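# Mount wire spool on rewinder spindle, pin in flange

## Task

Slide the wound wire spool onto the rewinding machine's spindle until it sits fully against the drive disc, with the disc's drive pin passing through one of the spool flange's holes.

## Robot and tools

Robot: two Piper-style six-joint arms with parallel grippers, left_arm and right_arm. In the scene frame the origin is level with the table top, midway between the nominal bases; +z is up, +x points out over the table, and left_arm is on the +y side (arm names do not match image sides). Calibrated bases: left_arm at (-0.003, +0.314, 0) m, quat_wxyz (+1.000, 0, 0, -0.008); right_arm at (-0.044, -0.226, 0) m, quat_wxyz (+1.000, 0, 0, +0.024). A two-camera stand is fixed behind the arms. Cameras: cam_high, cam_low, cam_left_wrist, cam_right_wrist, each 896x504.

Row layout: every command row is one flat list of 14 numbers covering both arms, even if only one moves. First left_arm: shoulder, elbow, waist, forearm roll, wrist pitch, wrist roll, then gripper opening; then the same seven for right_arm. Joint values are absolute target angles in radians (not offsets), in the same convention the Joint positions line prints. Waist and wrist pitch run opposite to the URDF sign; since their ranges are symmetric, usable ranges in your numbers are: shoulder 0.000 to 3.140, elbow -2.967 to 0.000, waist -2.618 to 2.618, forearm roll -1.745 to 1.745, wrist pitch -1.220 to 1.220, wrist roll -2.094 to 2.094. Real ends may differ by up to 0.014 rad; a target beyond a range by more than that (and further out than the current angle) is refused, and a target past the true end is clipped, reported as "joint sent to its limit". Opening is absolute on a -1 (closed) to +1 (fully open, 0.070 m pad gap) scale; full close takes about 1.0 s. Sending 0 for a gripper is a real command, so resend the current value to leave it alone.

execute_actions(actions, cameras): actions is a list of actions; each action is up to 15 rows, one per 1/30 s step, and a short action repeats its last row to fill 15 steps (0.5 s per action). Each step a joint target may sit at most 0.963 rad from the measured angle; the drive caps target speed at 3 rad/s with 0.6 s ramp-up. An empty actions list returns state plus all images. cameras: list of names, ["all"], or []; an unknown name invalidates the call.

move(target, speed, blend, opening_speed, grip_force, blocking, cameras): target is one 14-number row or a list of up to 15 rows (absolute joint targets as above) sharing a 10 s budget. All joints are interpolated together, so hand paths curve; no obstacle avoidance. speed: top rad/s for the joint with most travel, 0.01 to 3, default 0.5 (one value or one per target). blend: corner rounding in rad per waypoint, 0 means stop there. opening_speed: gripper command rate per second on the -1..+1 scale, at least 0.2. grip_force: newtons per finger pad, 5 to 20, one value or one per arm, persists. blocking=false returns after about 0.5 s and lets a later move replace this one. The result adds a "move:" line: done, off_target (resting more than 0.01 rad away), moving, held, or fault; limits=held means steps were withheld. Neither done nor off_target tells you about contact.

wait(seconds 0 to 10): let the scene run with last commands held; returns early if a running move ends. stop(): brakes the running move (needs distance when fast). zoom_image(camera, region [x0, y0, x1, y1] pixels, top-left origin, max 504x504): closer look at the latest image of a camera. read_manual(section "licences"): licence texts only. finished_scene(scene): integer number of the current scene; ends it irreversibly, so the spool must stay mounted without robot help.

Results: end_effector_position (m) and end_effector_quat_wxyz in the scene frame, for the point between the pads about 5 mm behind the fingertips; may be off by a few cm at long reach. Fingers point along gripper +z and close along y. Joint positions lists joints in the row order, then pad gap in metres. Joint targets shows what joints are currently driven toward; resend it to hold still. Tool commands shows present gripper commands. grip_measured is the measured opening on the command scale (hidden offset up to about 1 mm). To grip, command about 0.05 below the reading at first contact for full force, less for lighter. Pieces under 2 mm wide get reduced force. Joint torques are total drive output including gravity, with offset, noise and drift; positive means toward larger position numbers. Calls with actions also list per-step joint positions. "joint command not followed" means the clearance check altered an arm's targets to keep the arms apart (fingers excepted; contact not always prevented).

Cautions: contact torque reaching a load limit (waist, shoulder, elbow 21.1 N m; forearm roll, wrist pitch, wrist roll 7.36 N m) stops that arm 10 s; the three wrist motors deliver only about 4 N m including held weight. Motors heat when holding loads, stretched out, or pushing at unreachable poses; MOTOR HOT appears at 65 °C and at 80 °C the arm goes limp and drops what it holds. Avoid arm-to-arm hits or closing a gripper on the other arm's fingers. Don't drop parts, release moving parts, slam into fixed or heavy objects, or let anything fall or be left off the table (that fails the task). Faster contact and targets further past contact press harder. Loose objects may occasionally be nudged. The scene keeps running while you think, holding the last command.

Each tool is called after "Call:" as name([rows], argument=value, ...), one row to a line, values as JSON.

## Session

Call:
execute_actions(actions=[])

Scene clock: 0.00 s.
left_arm: end_effector_position=(+0.2525, -0.0762, +0.3904) grip_measured=+0.99 end_effector_quat_wxyz=(+0.428, +0.574, +0.626, -0.309) | right_arm: end_effector_position=(+0.2820, -0.3620, +0.2096) grip_measured=+0.99 end_effector_quat_wxyz=(+0.307, +0.172, +0.932, -0.087)
Joint names: [shoulder, elbow, waist, forearm roll, wrist pitch, wrist roll]
Joint positions: left_arm=[1.626 -1.8 0.721 -0.709 -0.946 0.895 0.07] | right_arm=[1.324 -1.07 0.402 -0.092 -0.758 0.057 0.07]
Joint torques (N m): no reading
Motor temperatures (°C): left_arm=[32 31 34 34 33 29] | right_arm=[38 31 29 33 36 28]
Joint targets: left_arm=[1.626 -1.800 0.721 -0.709 -0.946 0.895] | right_arm=[1.324 -1.070 0.402 -0.092 -0.758 0.057]
Tool commands: left_gripper/opening=+1.0 right_gripper/opening=+1.0

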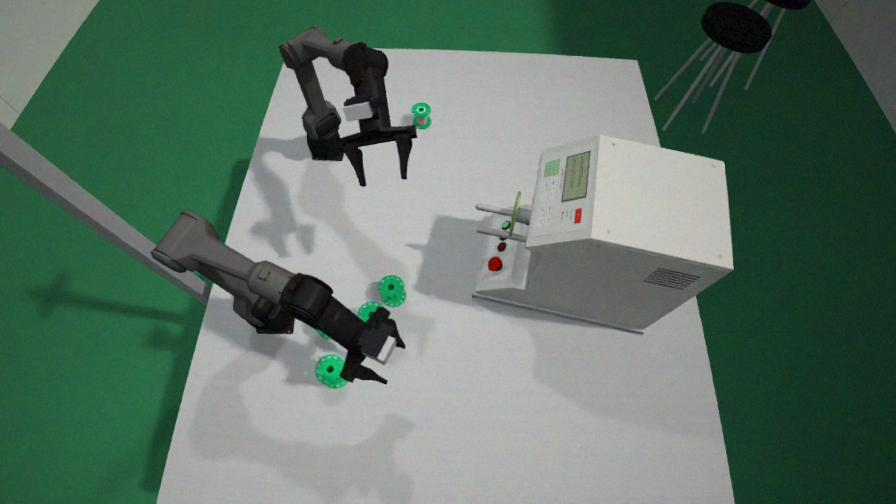

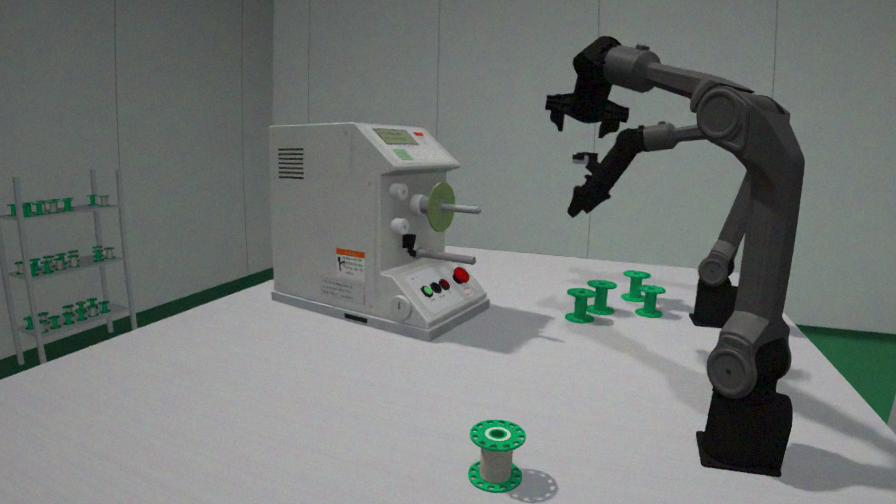

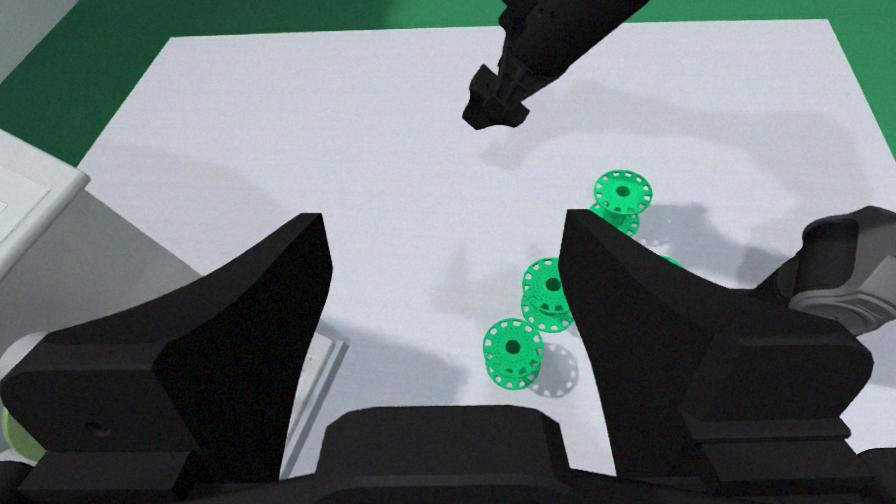

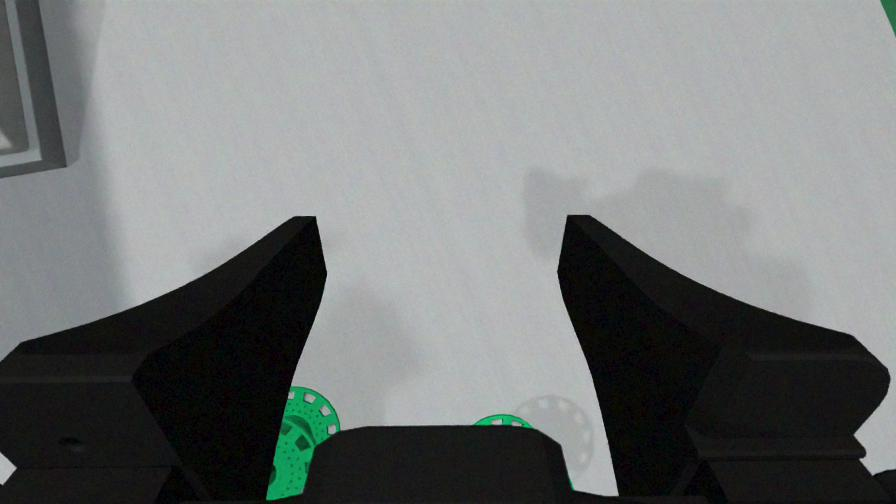

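Call:
zoom_image(camera="cam_high", region=[460, 170, 540, 250])

Call:
zoom_image(camera="cam_low", region=[400, 175, 500, 275])

Call:
zoom_image(camera="cam_high", region=[390, 85, 450, 145])

Call:
zoom_image(camera="cam_low", region=[440, 400, 570, 504])

Scaled by 6.300 from the camera's 896x504 image, which has a finer 1280x720 frame.

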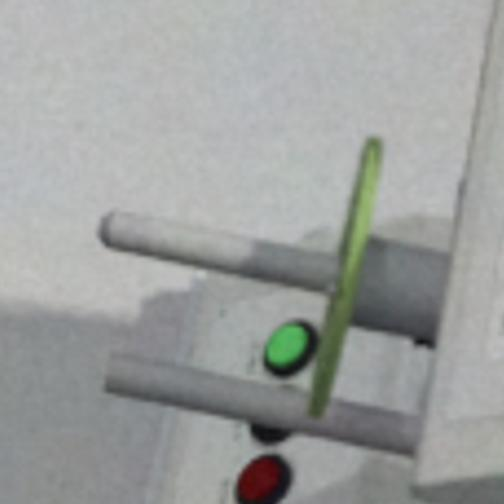

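Scaled by 5.040 from the camera's 896x504 image, which has a finer 1280x720 frame.

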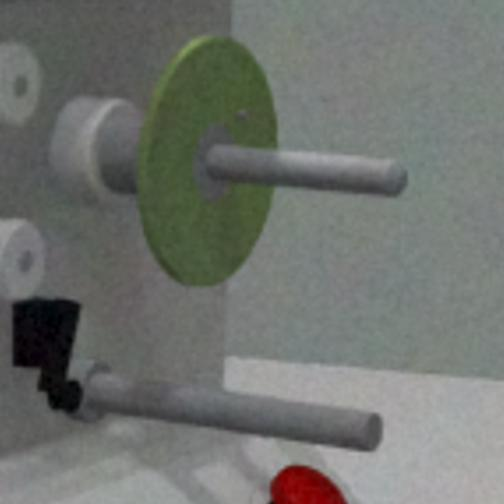

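Scaled by 8.400 from the camera's 896x504 image, which has a finer 1280x720 frame.

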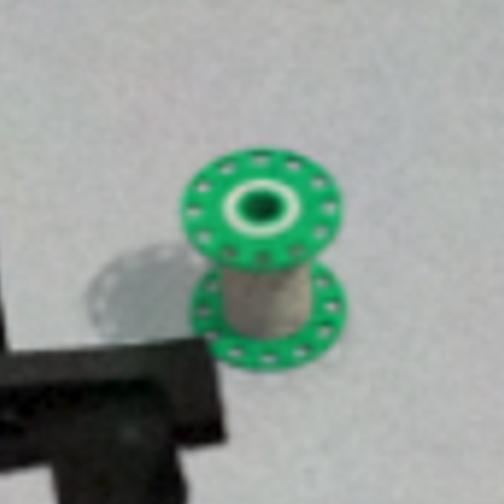

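Scaled by 3.877 from the camera's 896x504 image, which has a finer 1280x720 frame.

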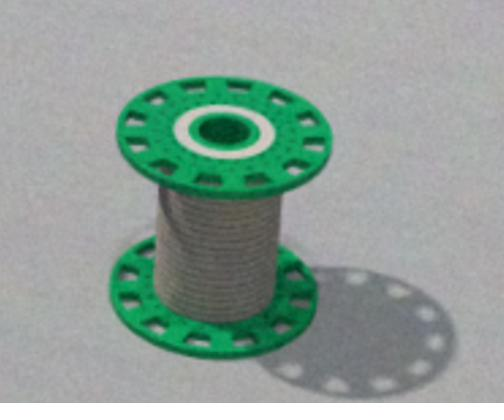

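Call:
move([
  [1.626,-1.5,1.0961,-1.124,1.1054,-0.8183,1.0,1.324,-1.07,0.402,-0.092,-0.758,0.057,1.0],
  [1.9066,-1.1087,1.0961,-1.124,1.1054,-0.8183,0.086,1.324,-1.07,0.402,-0.092,-0.758,0.057,1.0],
], speed=[1.0,0.5], blend=[0.15,0], cameras=["cam_left_wrist","cam_low","cam_high"])

Call:
zoom_image(camera="cam_left_wrist", region=[310, 20, 580, 290])

Call:
zoom_image(camera="cam_high", region=[440, 160, 540, 260])

Call:
zoom_image(camera="cam_low", region=[420, 160, 540, 280])

Scene clock: 23.03 s.
left_arm: end_effector_position=(+0.3634, -0.0239, +0.2293) grip_measured=+0.09 end_effector_quat_wxyz=(+0.454, -0.455, +0.542, -0.541) | right_arm: end_effector_position=(+0.2820, -0.3620, +0.2096) grip_measured=+0.99 end_effector_quat_wxyz=(+0.307, +0.172, +0.932, -0.087)
Joint names: [shoulder, elbow, waist, forearm roll, wrist pitch, wrist roll]
Joint positions: left_arm=[1.907 -1.108 1.096 -1.124 1.105 -0.819 0.038] | right_arm=[1.324 -1.07 0.402 -0.092 -0.758 0.057 0.07]
Joint torques (N m): left_arm=[-8.95 -7 -0.29 0.67 0.57 0.34] | right_arm=[-3.11 -7 -0.01 0.08 0.65 -0.15]
Joint targets: left_arm=[1.907 -1.109 1.096 -1.124 1.105 -0.818] | right_arm=[1.324 -1.070 0.402 -0.092 -0.758 0.057]
move: done
Images, in order (width x height): cam_high 896x504, cam_low 896x504, cam_left_wrist 896x504.

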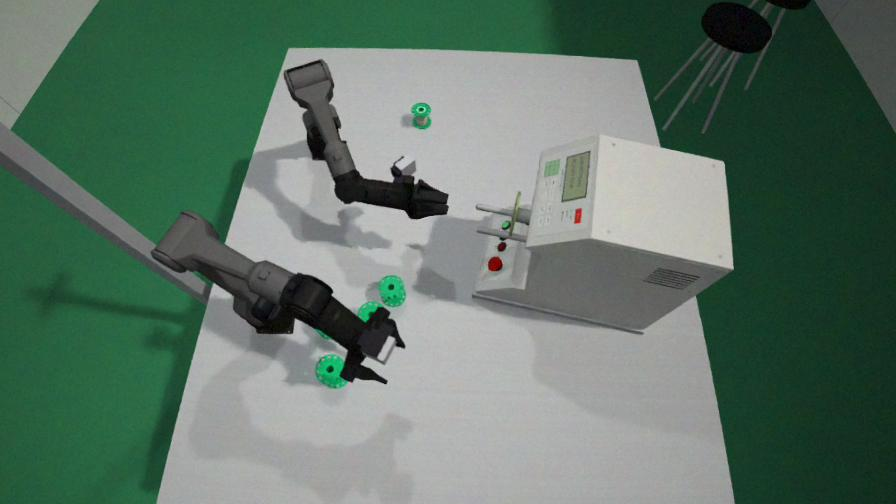

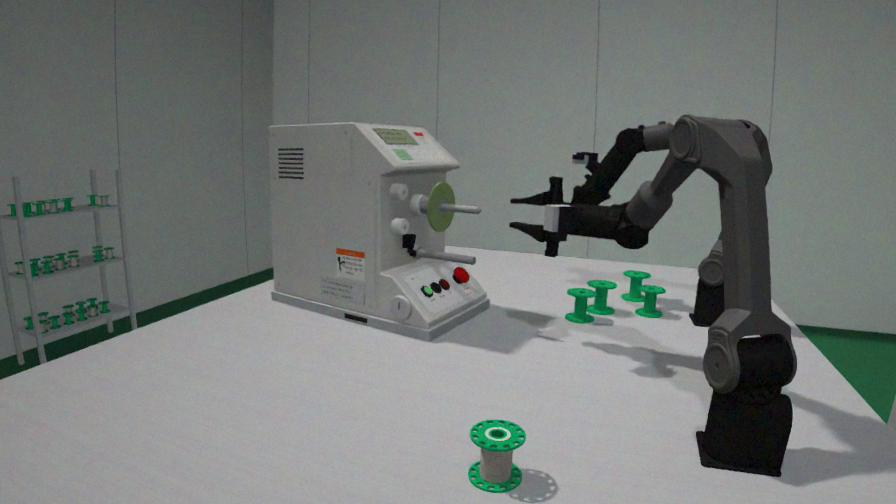

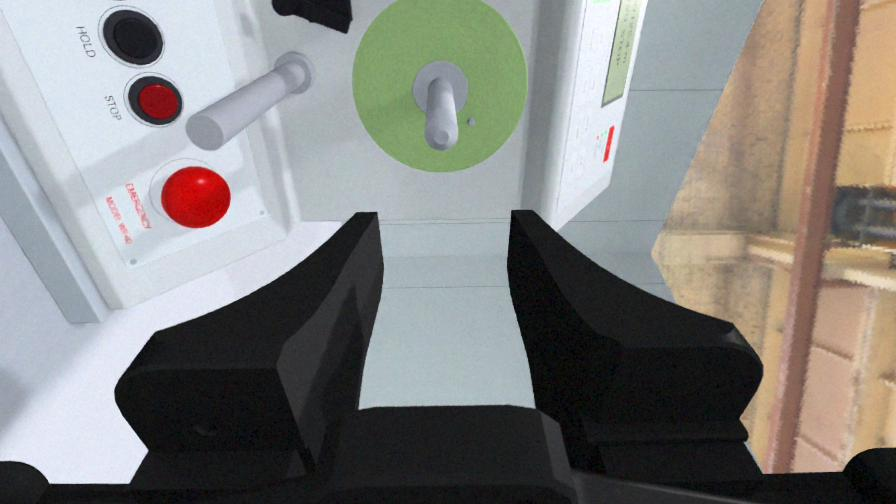

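Scaled by 1.867 from the camera's 896x504 image, which has a finer 1280x720 frame.

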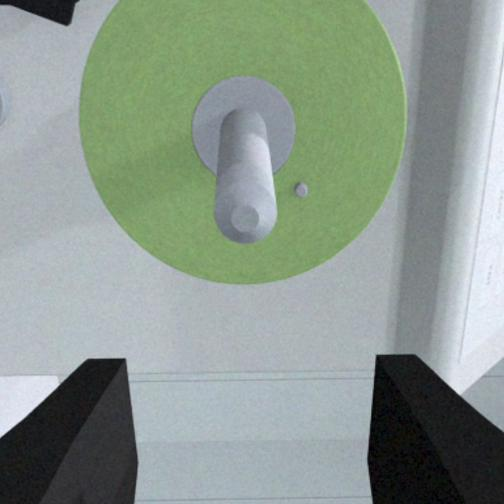

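Scaled by 5.040 from the camera's 896x504 image, which has a finer 1280x720 frame.

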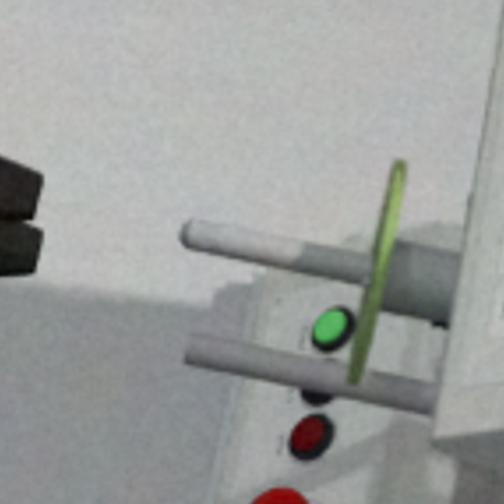

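Scaled by 4.200 from the camera's 896x504 image, which has a finer 1280x720 frame.

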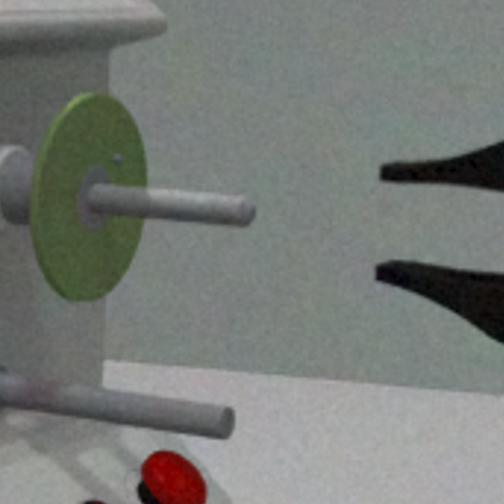

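Call:
zoom_image(camera="cam_high", region=[435, 180, 485, 230])

Call:
zoom_image(camera="cam_low", region=[470, 180, 530, 240])

Scaled by 10.080 from the camera's 896x504 image, which has a finer 1280x720 frame.

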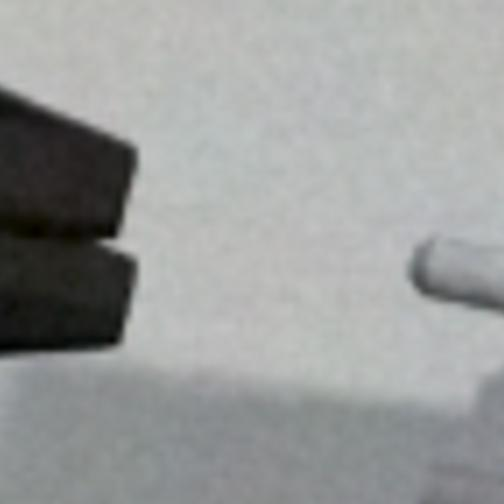

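Scaled by 8.400 from the camera's 896x504 image, which has a finer 1280x720 frame.

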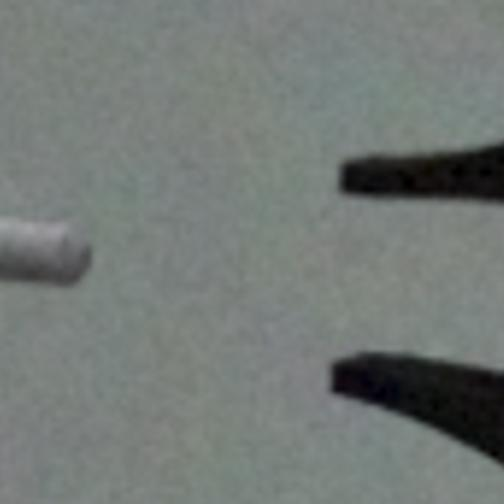

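Call:
move(target=[1.8835,-1.0714,1.0780,-1.1023,1.0995,-0.8395,0.086,1.324,-1.07,0.402,-0.092,-0.758,0.057,1.0], speed=0.1, cameras=["cam_left_wrist","cam_low","cam_high"])

Call:
zoom_image(camera="cam_left_wrist", region=[310, 20, 580, 290])

Call:
zoom_image(camera="cam_high", region=[435, 180, 485, 230])

Call:
zoom_image(camera="cam_high", region=[475, 190, 525, 240])

Call:
zoom_image(camera="cam_low", region=[470, 180, 530, 240])

Scene clock: 50.27 s.
left_arm: end_effector_position=(+0.3651, -0.0141, +0.2299) grip_measured=+0.09 end_effector_quat_wxyz=(+0.455, -0.455, +0.542, -0.542) | right_arm: end_effector_position=(+0.2820, -0.3620, +0.2096) grip_measured=+0.99 end_effector_quat_wxyz=(+0.307, +0.172, +0.932, -0.087)
Joint names: [shoulder, elbow, waist, forearm roll, wrist pitch, wrist roll]
Joint positions: left_arm=[1.883 -1.071 1.078 -1.102 1.1 -0.84 0.038] | right_arm=[1.324 -1.07 0.402 -0.092 -0.758 0.057 0.07]
Joint torques (N m): left_arm=[-8.33 -5.04 0.13 0.59 0.45 0.11] | right_arm=[-3.09 -6.99 0.01 0.08 0.67 -0.15]
Joint targets: left_arm=[1.884 -1.071 1.078 -1.102 1.099 -0.840] | right_arm=[1.324 -1.070 0.402 -0.092 -0.758 0.057]
move: done
Images, in order (width x height): cam_high 896x504, cam_low 896x504, cam_left_wrist 896x504.

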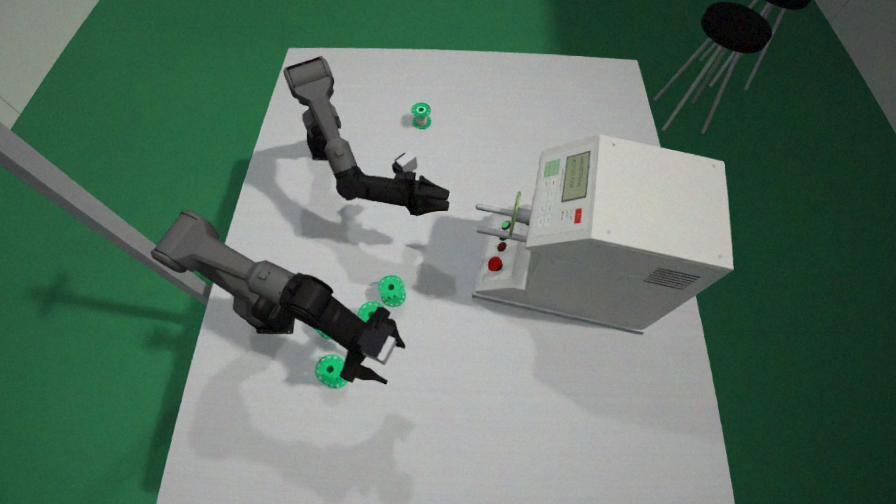

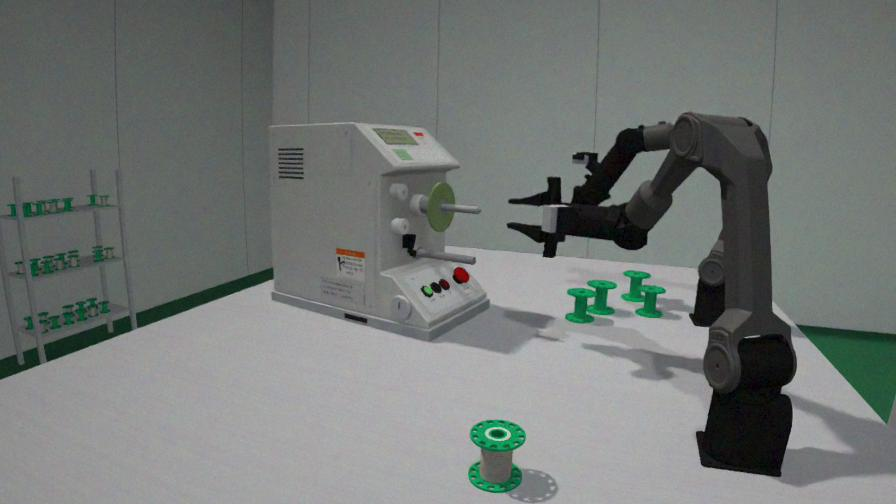

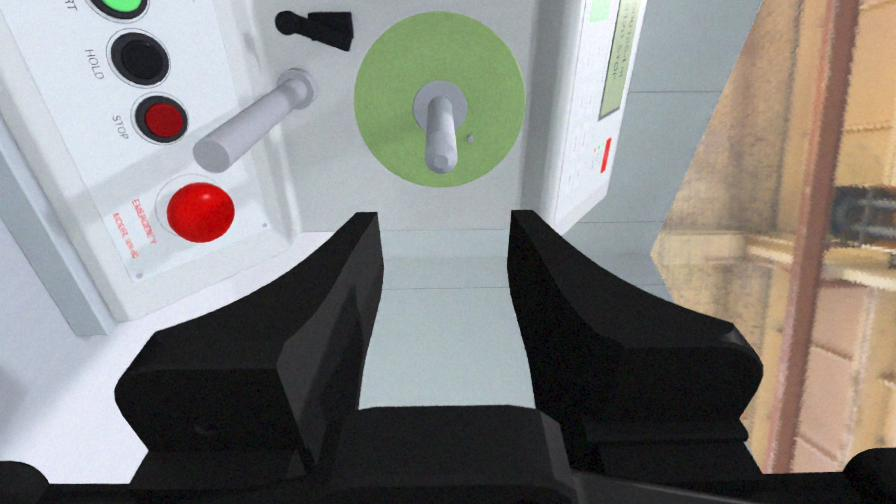

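Scaled by 1.867 from the camera's 896x504 image, which has a finer 1280x720 frame.

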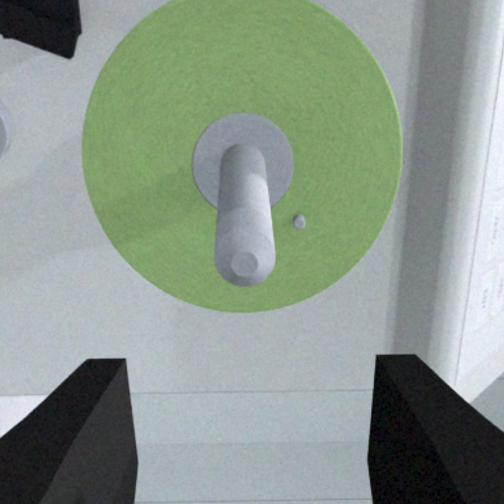

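Scaled by 10.080 from the camera's 896x504 image, which has a finer 1280x720 frame.

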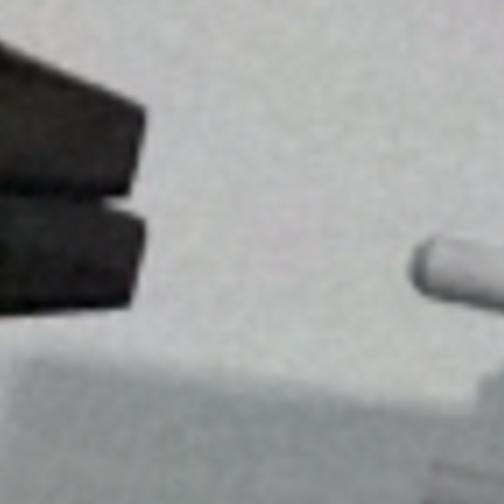

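Scaled by 10.080 from the camera's 896x504 image, which has a finer 1280x720 frame.

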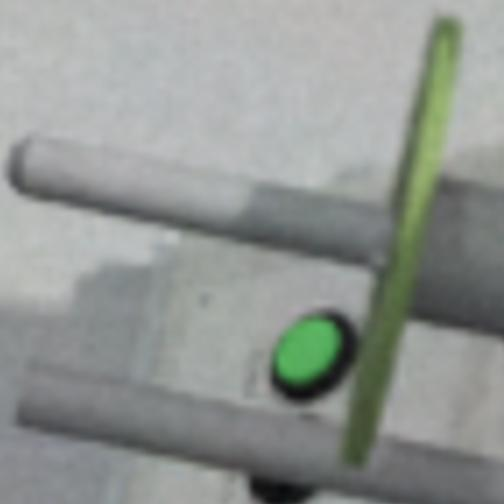

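Scaled by 8.400 from the camera's 896x504 image, which has a finer 1280x720 frame.

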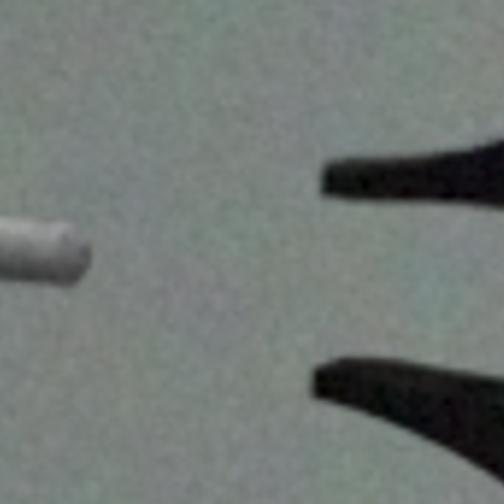

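Call:
move([
  [1.573,-0.85,0.935,-0.494,0.773,-1.1785,1.0,1.324,-1.07,0.402,-0.092,-0.758,0.057,1.0],
  [1.3708,-0.8493,0.3,0,-1.1365,-1.5708,1.0,1.324,-1.07,0.402,-0.092,-0.758,0.057,1.0],
  [1.6794,-1.2117,-0.356,0,-1.1903,-1.5708,1.0,1.324,-1.07,0.402,-0.092,-0.758,0.057,1.0],
], speed=[0.7,0.9,0.6], blend=[0.15,0.15,0], cameras=["cam_left_wrist","cam_low","cam_high"])

Scene clock: 64.70 s.
left_arm: end_effector_position=(+0.2892, +0.4180, +0.1049) grip_measured=+0.99 end_effector_quat_wxyz=(+0.000, +0.817, -0.577, +0.000) | right_arm: end_effector_position=(+0.2820, -0.3620, +0.2096) grip_measured=+0.99 end_effector_quat_wxyz=(+0.307, +0.172, +0.932, -0.087)
Joint names: [shoulder, elbow, waist, forearm roll, wrist pitch, wrist roll]
Joint positions: left_arm=[1.68 -1.213 -0.358 0 -1.19 -1.57 0.07] | right_arm=[1.324 -1.07 0.402 -0.092 -0.758 0.057 0.07]
Joint torques (N m): left_arm=[-6.73 -5.42 1.12 -0.05 -0.03 -0.07] | right_arm=[-3.09 -7 0.02 0.08 0.68 -0.15]
Joint targets: left_arm=[1.679 -1.212 -0.356 0.000 -1.190 -1.571] | right_arm=[1.324 -1.070 0.402 -0.092 -0.758 0.057]
move: done
Images, in order (width x height): cam_high 896x504, cam_low 896x504, cam_left_wrist 896x504.

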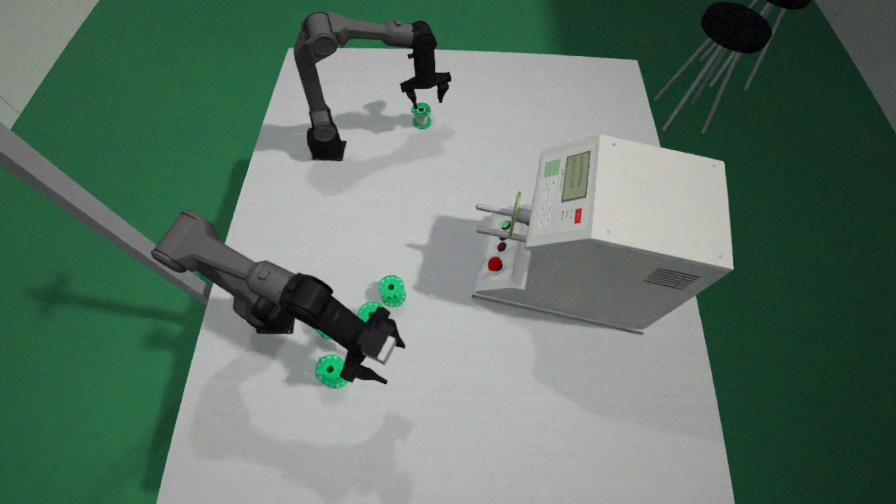

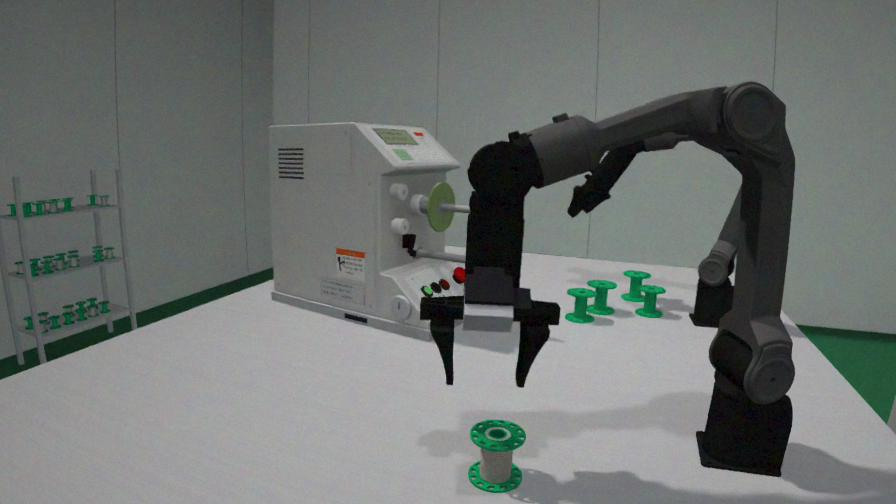

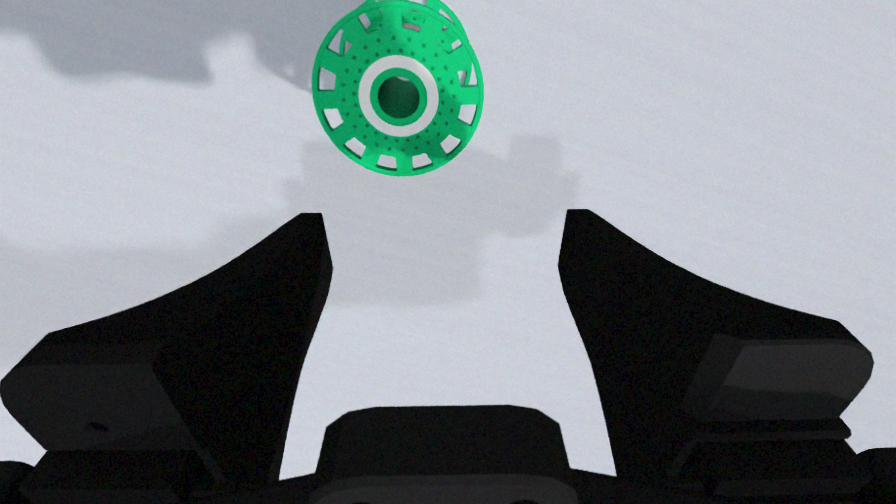

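Call:
move(target=[1.6474,-1.1081,-0.446,0,-1.1187,-1.5708,1.0,1.324,-1.07,0.402,-0.092,-0.758,0.057,1.0], cameras=["cam_left_wrist"])

Scene clock: 74.73 s.
left_arm: end_effector_position=(+0.2646, +0.4371, +0.0896) grip_measured=+0.99 end_effector_quat_wxyz=(+0.000, +0.842, -0.540, +0.000) | right_arm: end_effector_position=(+0.2820, -0.3620, +0.2096) grip_measured=+0.99 end_effector_quat_wxyz=(+0.307, +0.172, +0.932, -0.087)
Joint names: [shoulder, elbow, waist, forearm roll, wrist pitch, wrist roll]
Joint positions: left_arm=[1.648 -1.106 -0.447 0 -1.118 -1.57 0.07] | right_arm=[1.324 -1.07 0.402 -0.092 -0.758 0.057 0.07]
Joint torques (N m): left_arm=[-6.43 -6.79 1.05 -0.03 -0.05 -0.07] | right_arm=[-3.08 -6.98 0 0.07 0.7 -0.14]
Joint targets: left_arm=[1.647 -1.108 -0.446 0.000 -1.119 -1.571] | right_arm=[1.324 -1.070 0.402 -0.092 -0.758 0.057]
move: done
Images, in order (width x height): cam_left_wrist 896x504.

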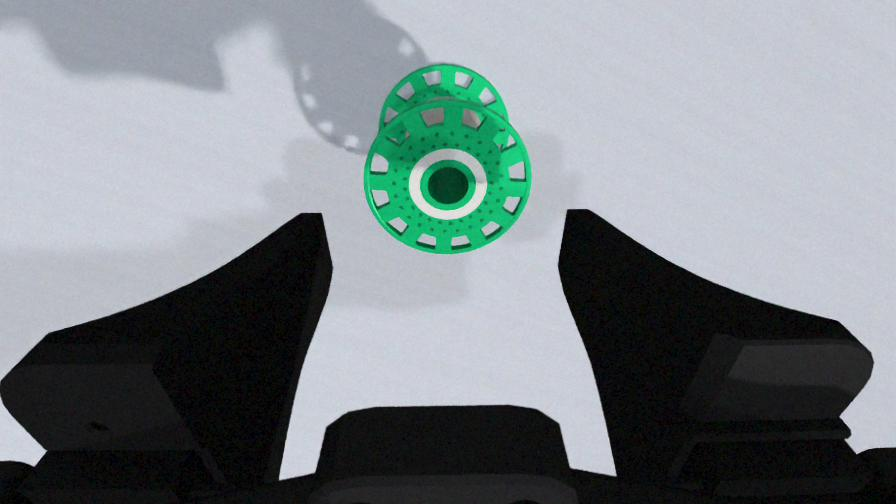

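Call:
wait(seconds=0, cameras=["cam_high","cam_low","cam_left_wrist"])

Call:
zoom_image(camera="cam_left_wrist", region=[340, 40, 560, 270])

Scene clock: 76.00 s.
left_arm: end_effector_position=(+0.2650, +0.4370, +0.0899) grip_measured=+0.99 end_effector_quat_wxyz=(+0.000, +0.842, -0.540, +0.000) | right_arm: end_effector_position=(+0.2820, -0.3620, +0.2096) grip_measured=+0.99 end_effector_quat_wxyz=(+0.307, +0.172, +0.932, -0.087)
Joint names: [shoulder, elbow, waist, forearm roll, wrist pitch, wrist roll]
Joint positions: left_arm=[1.648 -1.107 -0.446 0 -1.118 -1.57 0.07] | right_arm=[1.324 -1.07 0.402 -0.092 -0.758 0.057 0.07]
Joint torques (N m): left_arm=[-5.76 -6.99 1.2 -0.05 -0.03 -0.07] | right_arm=[-3.08 -7.01 0.02 0.07 0.7 -0.14]
Joint targets: left_arm=[1.647 -1.108 -0.446 0.000 -1.119 -1.571] | right_arm=[1.324 -1.070 0.402 -0.092 -0.758 0.057]
Tool commands: left_gripper/opening=+1.0 right_gripper/opening=+1.0
Images, in order (width x height): cam_high 896x504, cam_low 896x504, cam_left_wrist 896x504.

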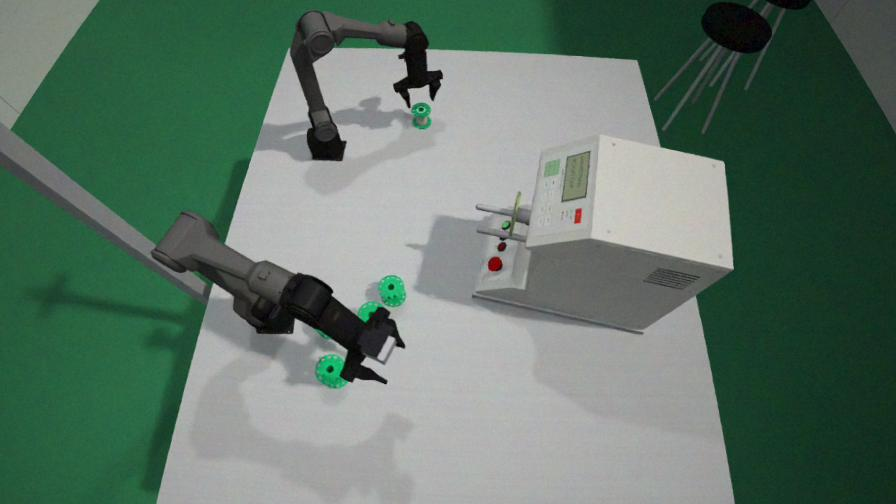

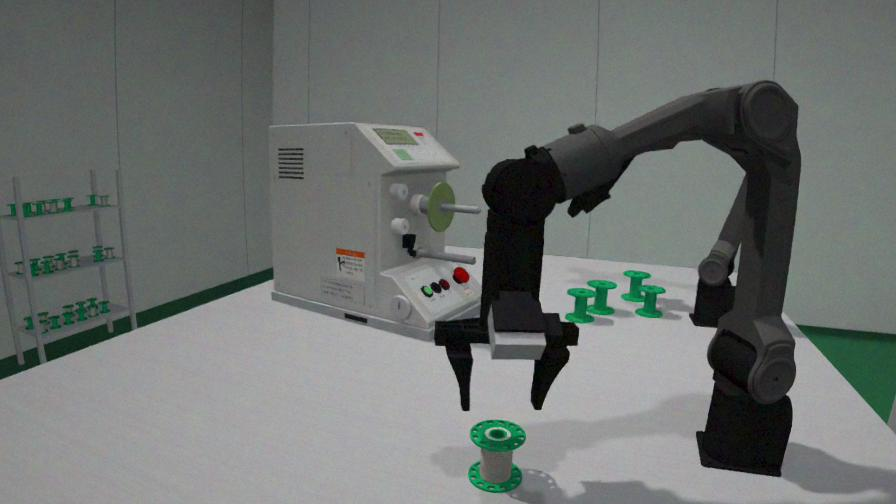

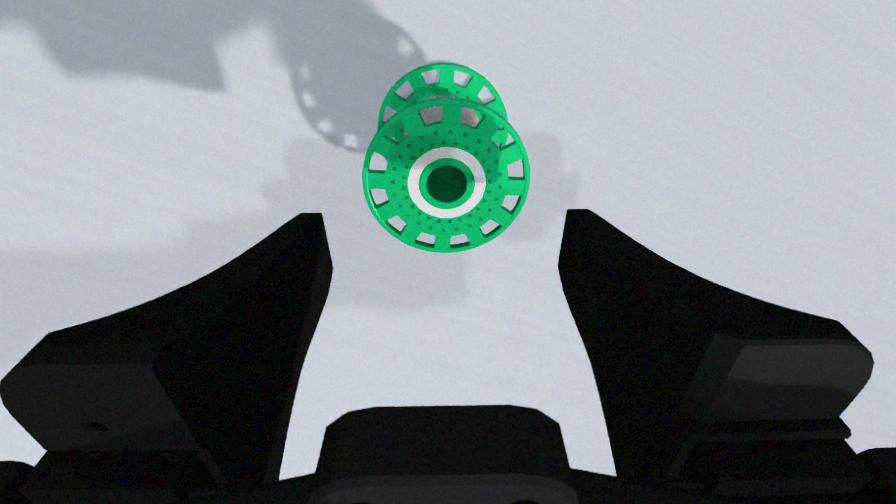

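Scaled by 2.191 from the camera's 896x504 image, which has a finer 1280x720 frame.

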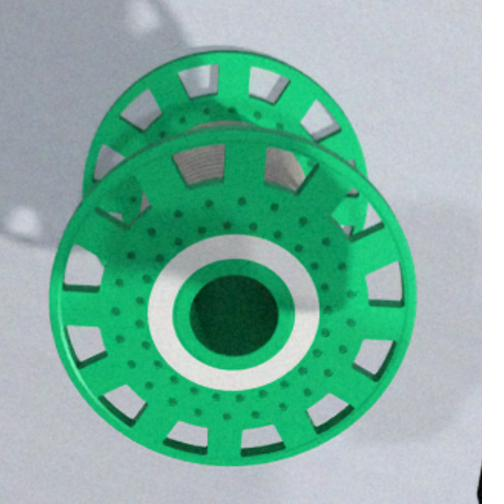

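Call:
move(target=[1.6671,-1.0684,-0.4665,0,-1.0593,-1.5708,1.0,1.324,-1.07,0.402,-0.092,-0.758,0.057,1.0], cameras=["cam_left_wrist"])

Call:
zoom_image(camera="cam_left_wrist", region=[310, 50, 580, 310])

Scene clock: 82.03 s.
left_arm: end_effector_position=(+0.2624, +0.4423, +0.0749) grip_measured=+0.99 end_effector_quat_wxyz=(+0.000, +0.847, -0.532, +0.000) | right_arm: end_effector_position=(+0.2820, -0.3620, +0.2096) grip_measured=+0.99 end_effector_quat_wxyz=(+0.307, +0.172, +0.932, -0.087)
Joint names: [shoulder, elbow, waist, forearm roll, wrist pitch, wrist roll]
Joint positions: left_arm=[1.668 -1.069 -0.466 0 -1.059 -1.57 0.07] | right_arm=[1.324 -1.07 0.402 -0.092 -0.758 0.057 0.07]
Joint torques (N m): left_arm=[-5.56 -4.81 -0.25 0.06 0 -0.07] | right_arm=[-3.09 -7.03 0.04 0.07 0.7 -0.15]
Joint targets: left_arm=[1.667 -1.068 -0.466 0.000 -1.059 -1.571] | right_arm=[1.324 -1.070 0.402 -0.092 -0.758 0.057]
move: done
Images, in order (width x height): cam_left_wrist 896x504.

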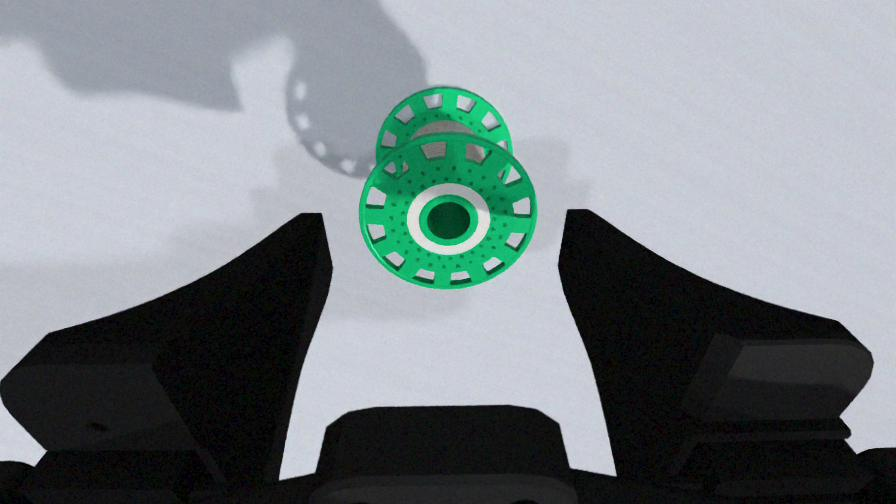

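Scaled by 1.867 from the camera's 896x504 image, which has a finer 1280x720 frame.

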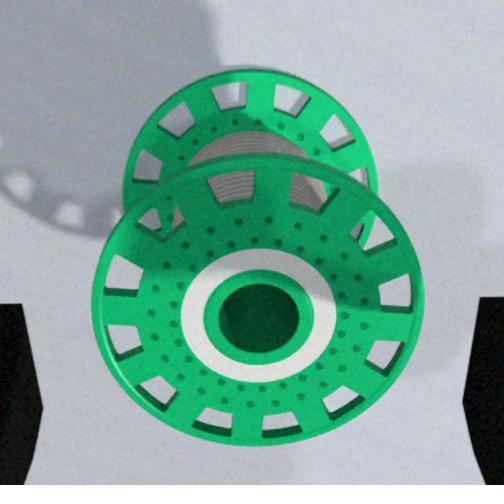

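Call:
move([
  [1.7216,-1.0062,-0.4665,0,-0.9426,-1.511,1.0,1.324,-1.07,0.402,-0.092,-0.758,0.057,1.0],
  [1.7216,-1.0062,-0.4665,0,-0.9426,-1.511,0.55,1.324,-1.07,0.402,-0.092,-0.758,0.057,1.0],
], opening_speed=0.6, speed=0.2)

Scene clock: 87.70 s.
left_arm: end_effector_position=(+0.2634, +0.4427, +0.0446) grip_measured=+0.70 end_effector_quat_wxyz=(+0.000, +0.831, -0.557, +0.000) | right_arm: end_effector_position=(+0.2820, -0.3620, +0.2096) grip_measured=+0.99 end_effector_quat_wxyz=(+0.307, +0.172, +0.932, -0.087)
Joint names: [shoulder, elbow, waist, forearm roll, wrist pitch, wrist roll]
Joint positions: left_arm=[1.722 -1.005 -0.466 0 -0.942 -1.51 0.059] | right_arm=[1.324 -1.07 0.402 -0.092 -0.758 0.057 0.07]
Joint torques (N m): left_arm=[-7.67 -6.78 -0.29 0.05 -0.03 -0.06] | right_arm=[-3.11 -7.01 -0.01 0.07 0.72 -0.15]
Joint targets: left_arm=[1.722 -1.006 -0.467 0.000 -0.943 -1.511] | right_arm=[1.324 -1.070 0.402 -0.092 -0.758 0.057]
move: done

Call:
move([
  [1.6284,-1.1685,-0.4665,0,-1.1981,-1.511,0.55,1.324,-1.07,0.402,-0.092,-0.758,0.057,1.0],
  [1.3708,-0.8493,0.95,0,-1.1365,-1.5708,0.55,1.324,-1.07,0.402,-0.092,-0.758,0.057,1.0],
  [1.3708,-0.8493,0.95,0,0.4343,-1.5708,0.55,1.324,-1.07,0.402,-0.092,-0.758,0.057,1.0],
], speed=[0.25,0.6,0.6], blend=[0.05,0.1,0])

Call:
move([
  [1.573,-0.85,0.935,-0.494,0.773,-1.1785,0.55,1.324,-1.07,0.402,-0.092,-0.758,0.057,1.0],
  [1.8796,-1.0651,1.0749,-1.0986,1.0985,-0.8431,0.55,1.324,-1.07,0.402,-0.092,-0.758,0.057,1.0],
], speed=[0.35,0.35], blend=[0.08,0], cameras=["cam_high","cam_low","cam_left_wrist"])

Call:
zoom_image(camera="cam_high", region=[425, 170, 545, 250])

Call:
zoom_image(camera="cam_low", region=[410, 160, 550, 260])

Call:
zoom_image(camera="cam_left_wrist", region=[310, 50, 580, 310])

Scene clock: 101.90 s.
left_arm: end_effector_position=(+0.2476, -0.0483, +0.3215) grip_measured=+0.70 end_effector_quat_wxyz=(+0.211, -0.211, +0.675, -0.675) | right_arm: end_effector_position=(+0.2820, -0.3620, +0.2096) grip_measured=+0.99 end_effector_quat_wxyz=(+0.307, +0.172, +0.932, -0.087)
Joint names: [shoulder, elbow, waist, forearm roll, wrist pitch, wrist roll]
Joint positions: left_arm=[1.372 -0.849 0.95 0 0.435 -1.571 0.059] | right_arm=[1.324 -1.07 0.402 -0.092 -0.758 0.057 0.07]
Joint torques (N m): left_arm=[-6.07 -7.97 0.17 -0.04 1.04 -0.06] | right_arm=[-3.1 -6.97 -0.02 0.06 0.75 -0.15]
Joint targets: left_arm=[1.371 -0.849 0.950 0.000 0.434 -1.571] | right_arm=[1.324 -1.070 0.402 -0.092 -0.758 0.057]
move: done

Scene clock: 105.43 s.
left_arm: end_effector_position=(+0.3654, -0.0126, +0.2295) grip_measured=+0.70 end_effector_quat_wxyz=(+0.455, -0.454, +0.542, -0.541) | right_arm: end_effector_position=(+0.2820, -0.3620, +0.2096) grip_measured=+0.99 end_effector_quat_wxyz=(+0.307, +0.172, +0.932, -0.087)
Joint names: [shoulder, elbow, waist, forearm roll, wrist pitch, wrist roll]
Joint positions: left_arm=[1.881 -1.065 1.075 -1.099 1.099 -0.842 0.059] | right_arm=[1.324 -1.07 0.402 -0.092 -0.758 0.057 0.07]
Joint torques (N m): left_arm=[-9.77 -7.59 0.61 0.94 0.71 -0.06] | right_arm=[-3.09 -7.01 -0.01 0.06 0.76 -0.15]
Joint targets: left_arm=[1.880 -1.065 1.075 -1.099 1.098 -0.843] | right_arm=[1.324 -1.070 0.402 -0.092 -0.758 0.057]
move: done
Images, in order (width x height): cam_high 896x504, cam_low 896x504, cam_left_wrist 896x504.

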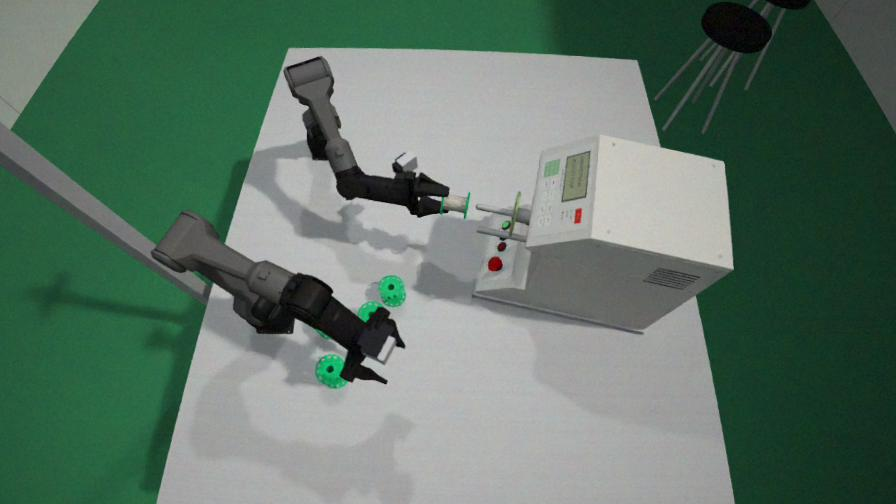

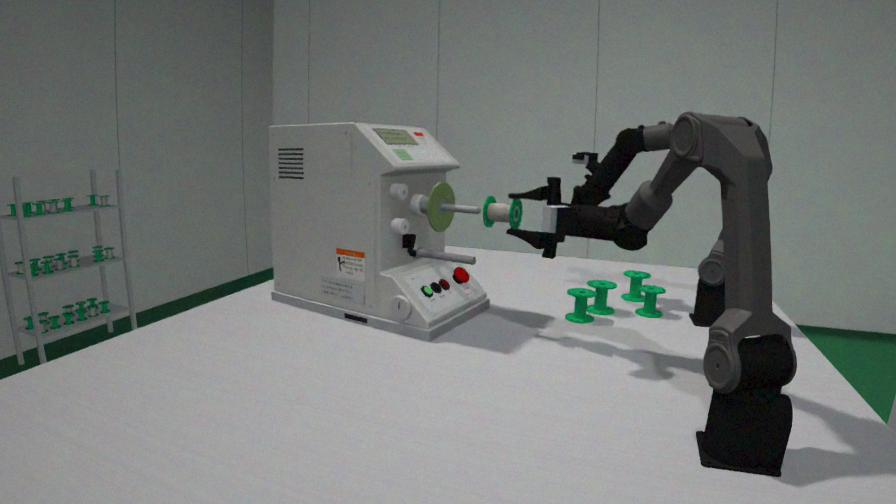

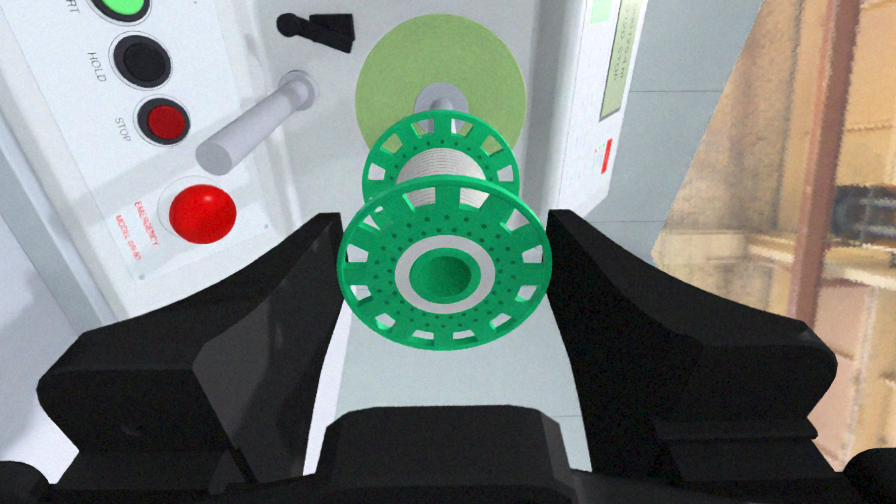

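Scaled by 4.200 from the camera's 896x504 image, which has a finer 1280x720 frame.

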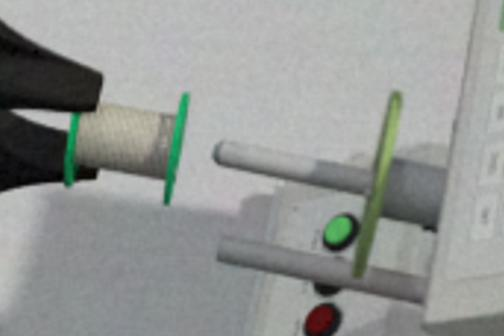

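Scaled by 3.600 from the camera's 896x504 image, which has a finer 1280x720 frame.

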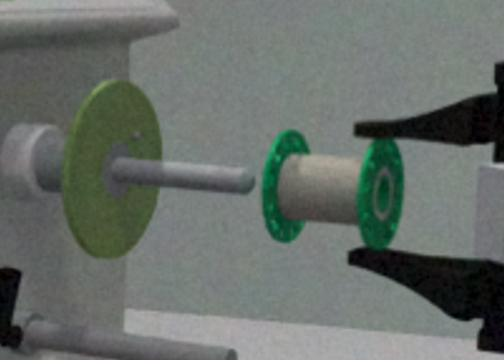

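Scaled by 1.867 from the camera's 896x504 image, which has a finer 1280x720 frame.

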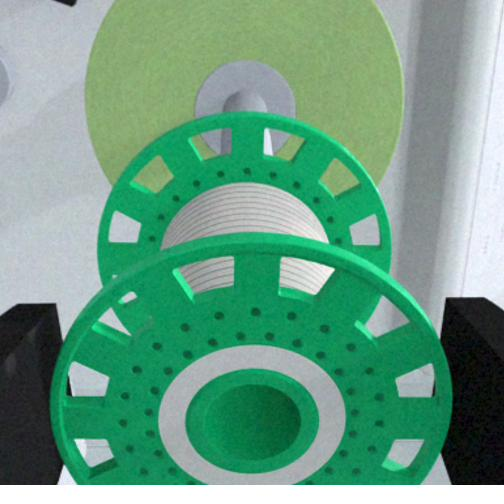

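Call:
zoom_image(camera="cam_low", region=[430, 185, 530, 235])

Call:
zoom_image(camera="cam_high", region=[435, 180, 525, 230])

Scaled by 5.040 from the camera's 896x504 image, which has a finer 1280x720 frame.

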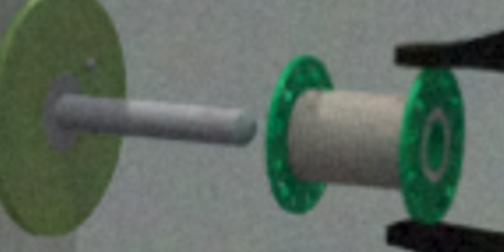

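Scaled by 5.600 from the camera's 896x504 image, which has a finer 1280x720 frame.

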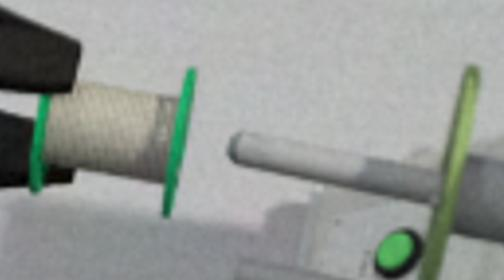

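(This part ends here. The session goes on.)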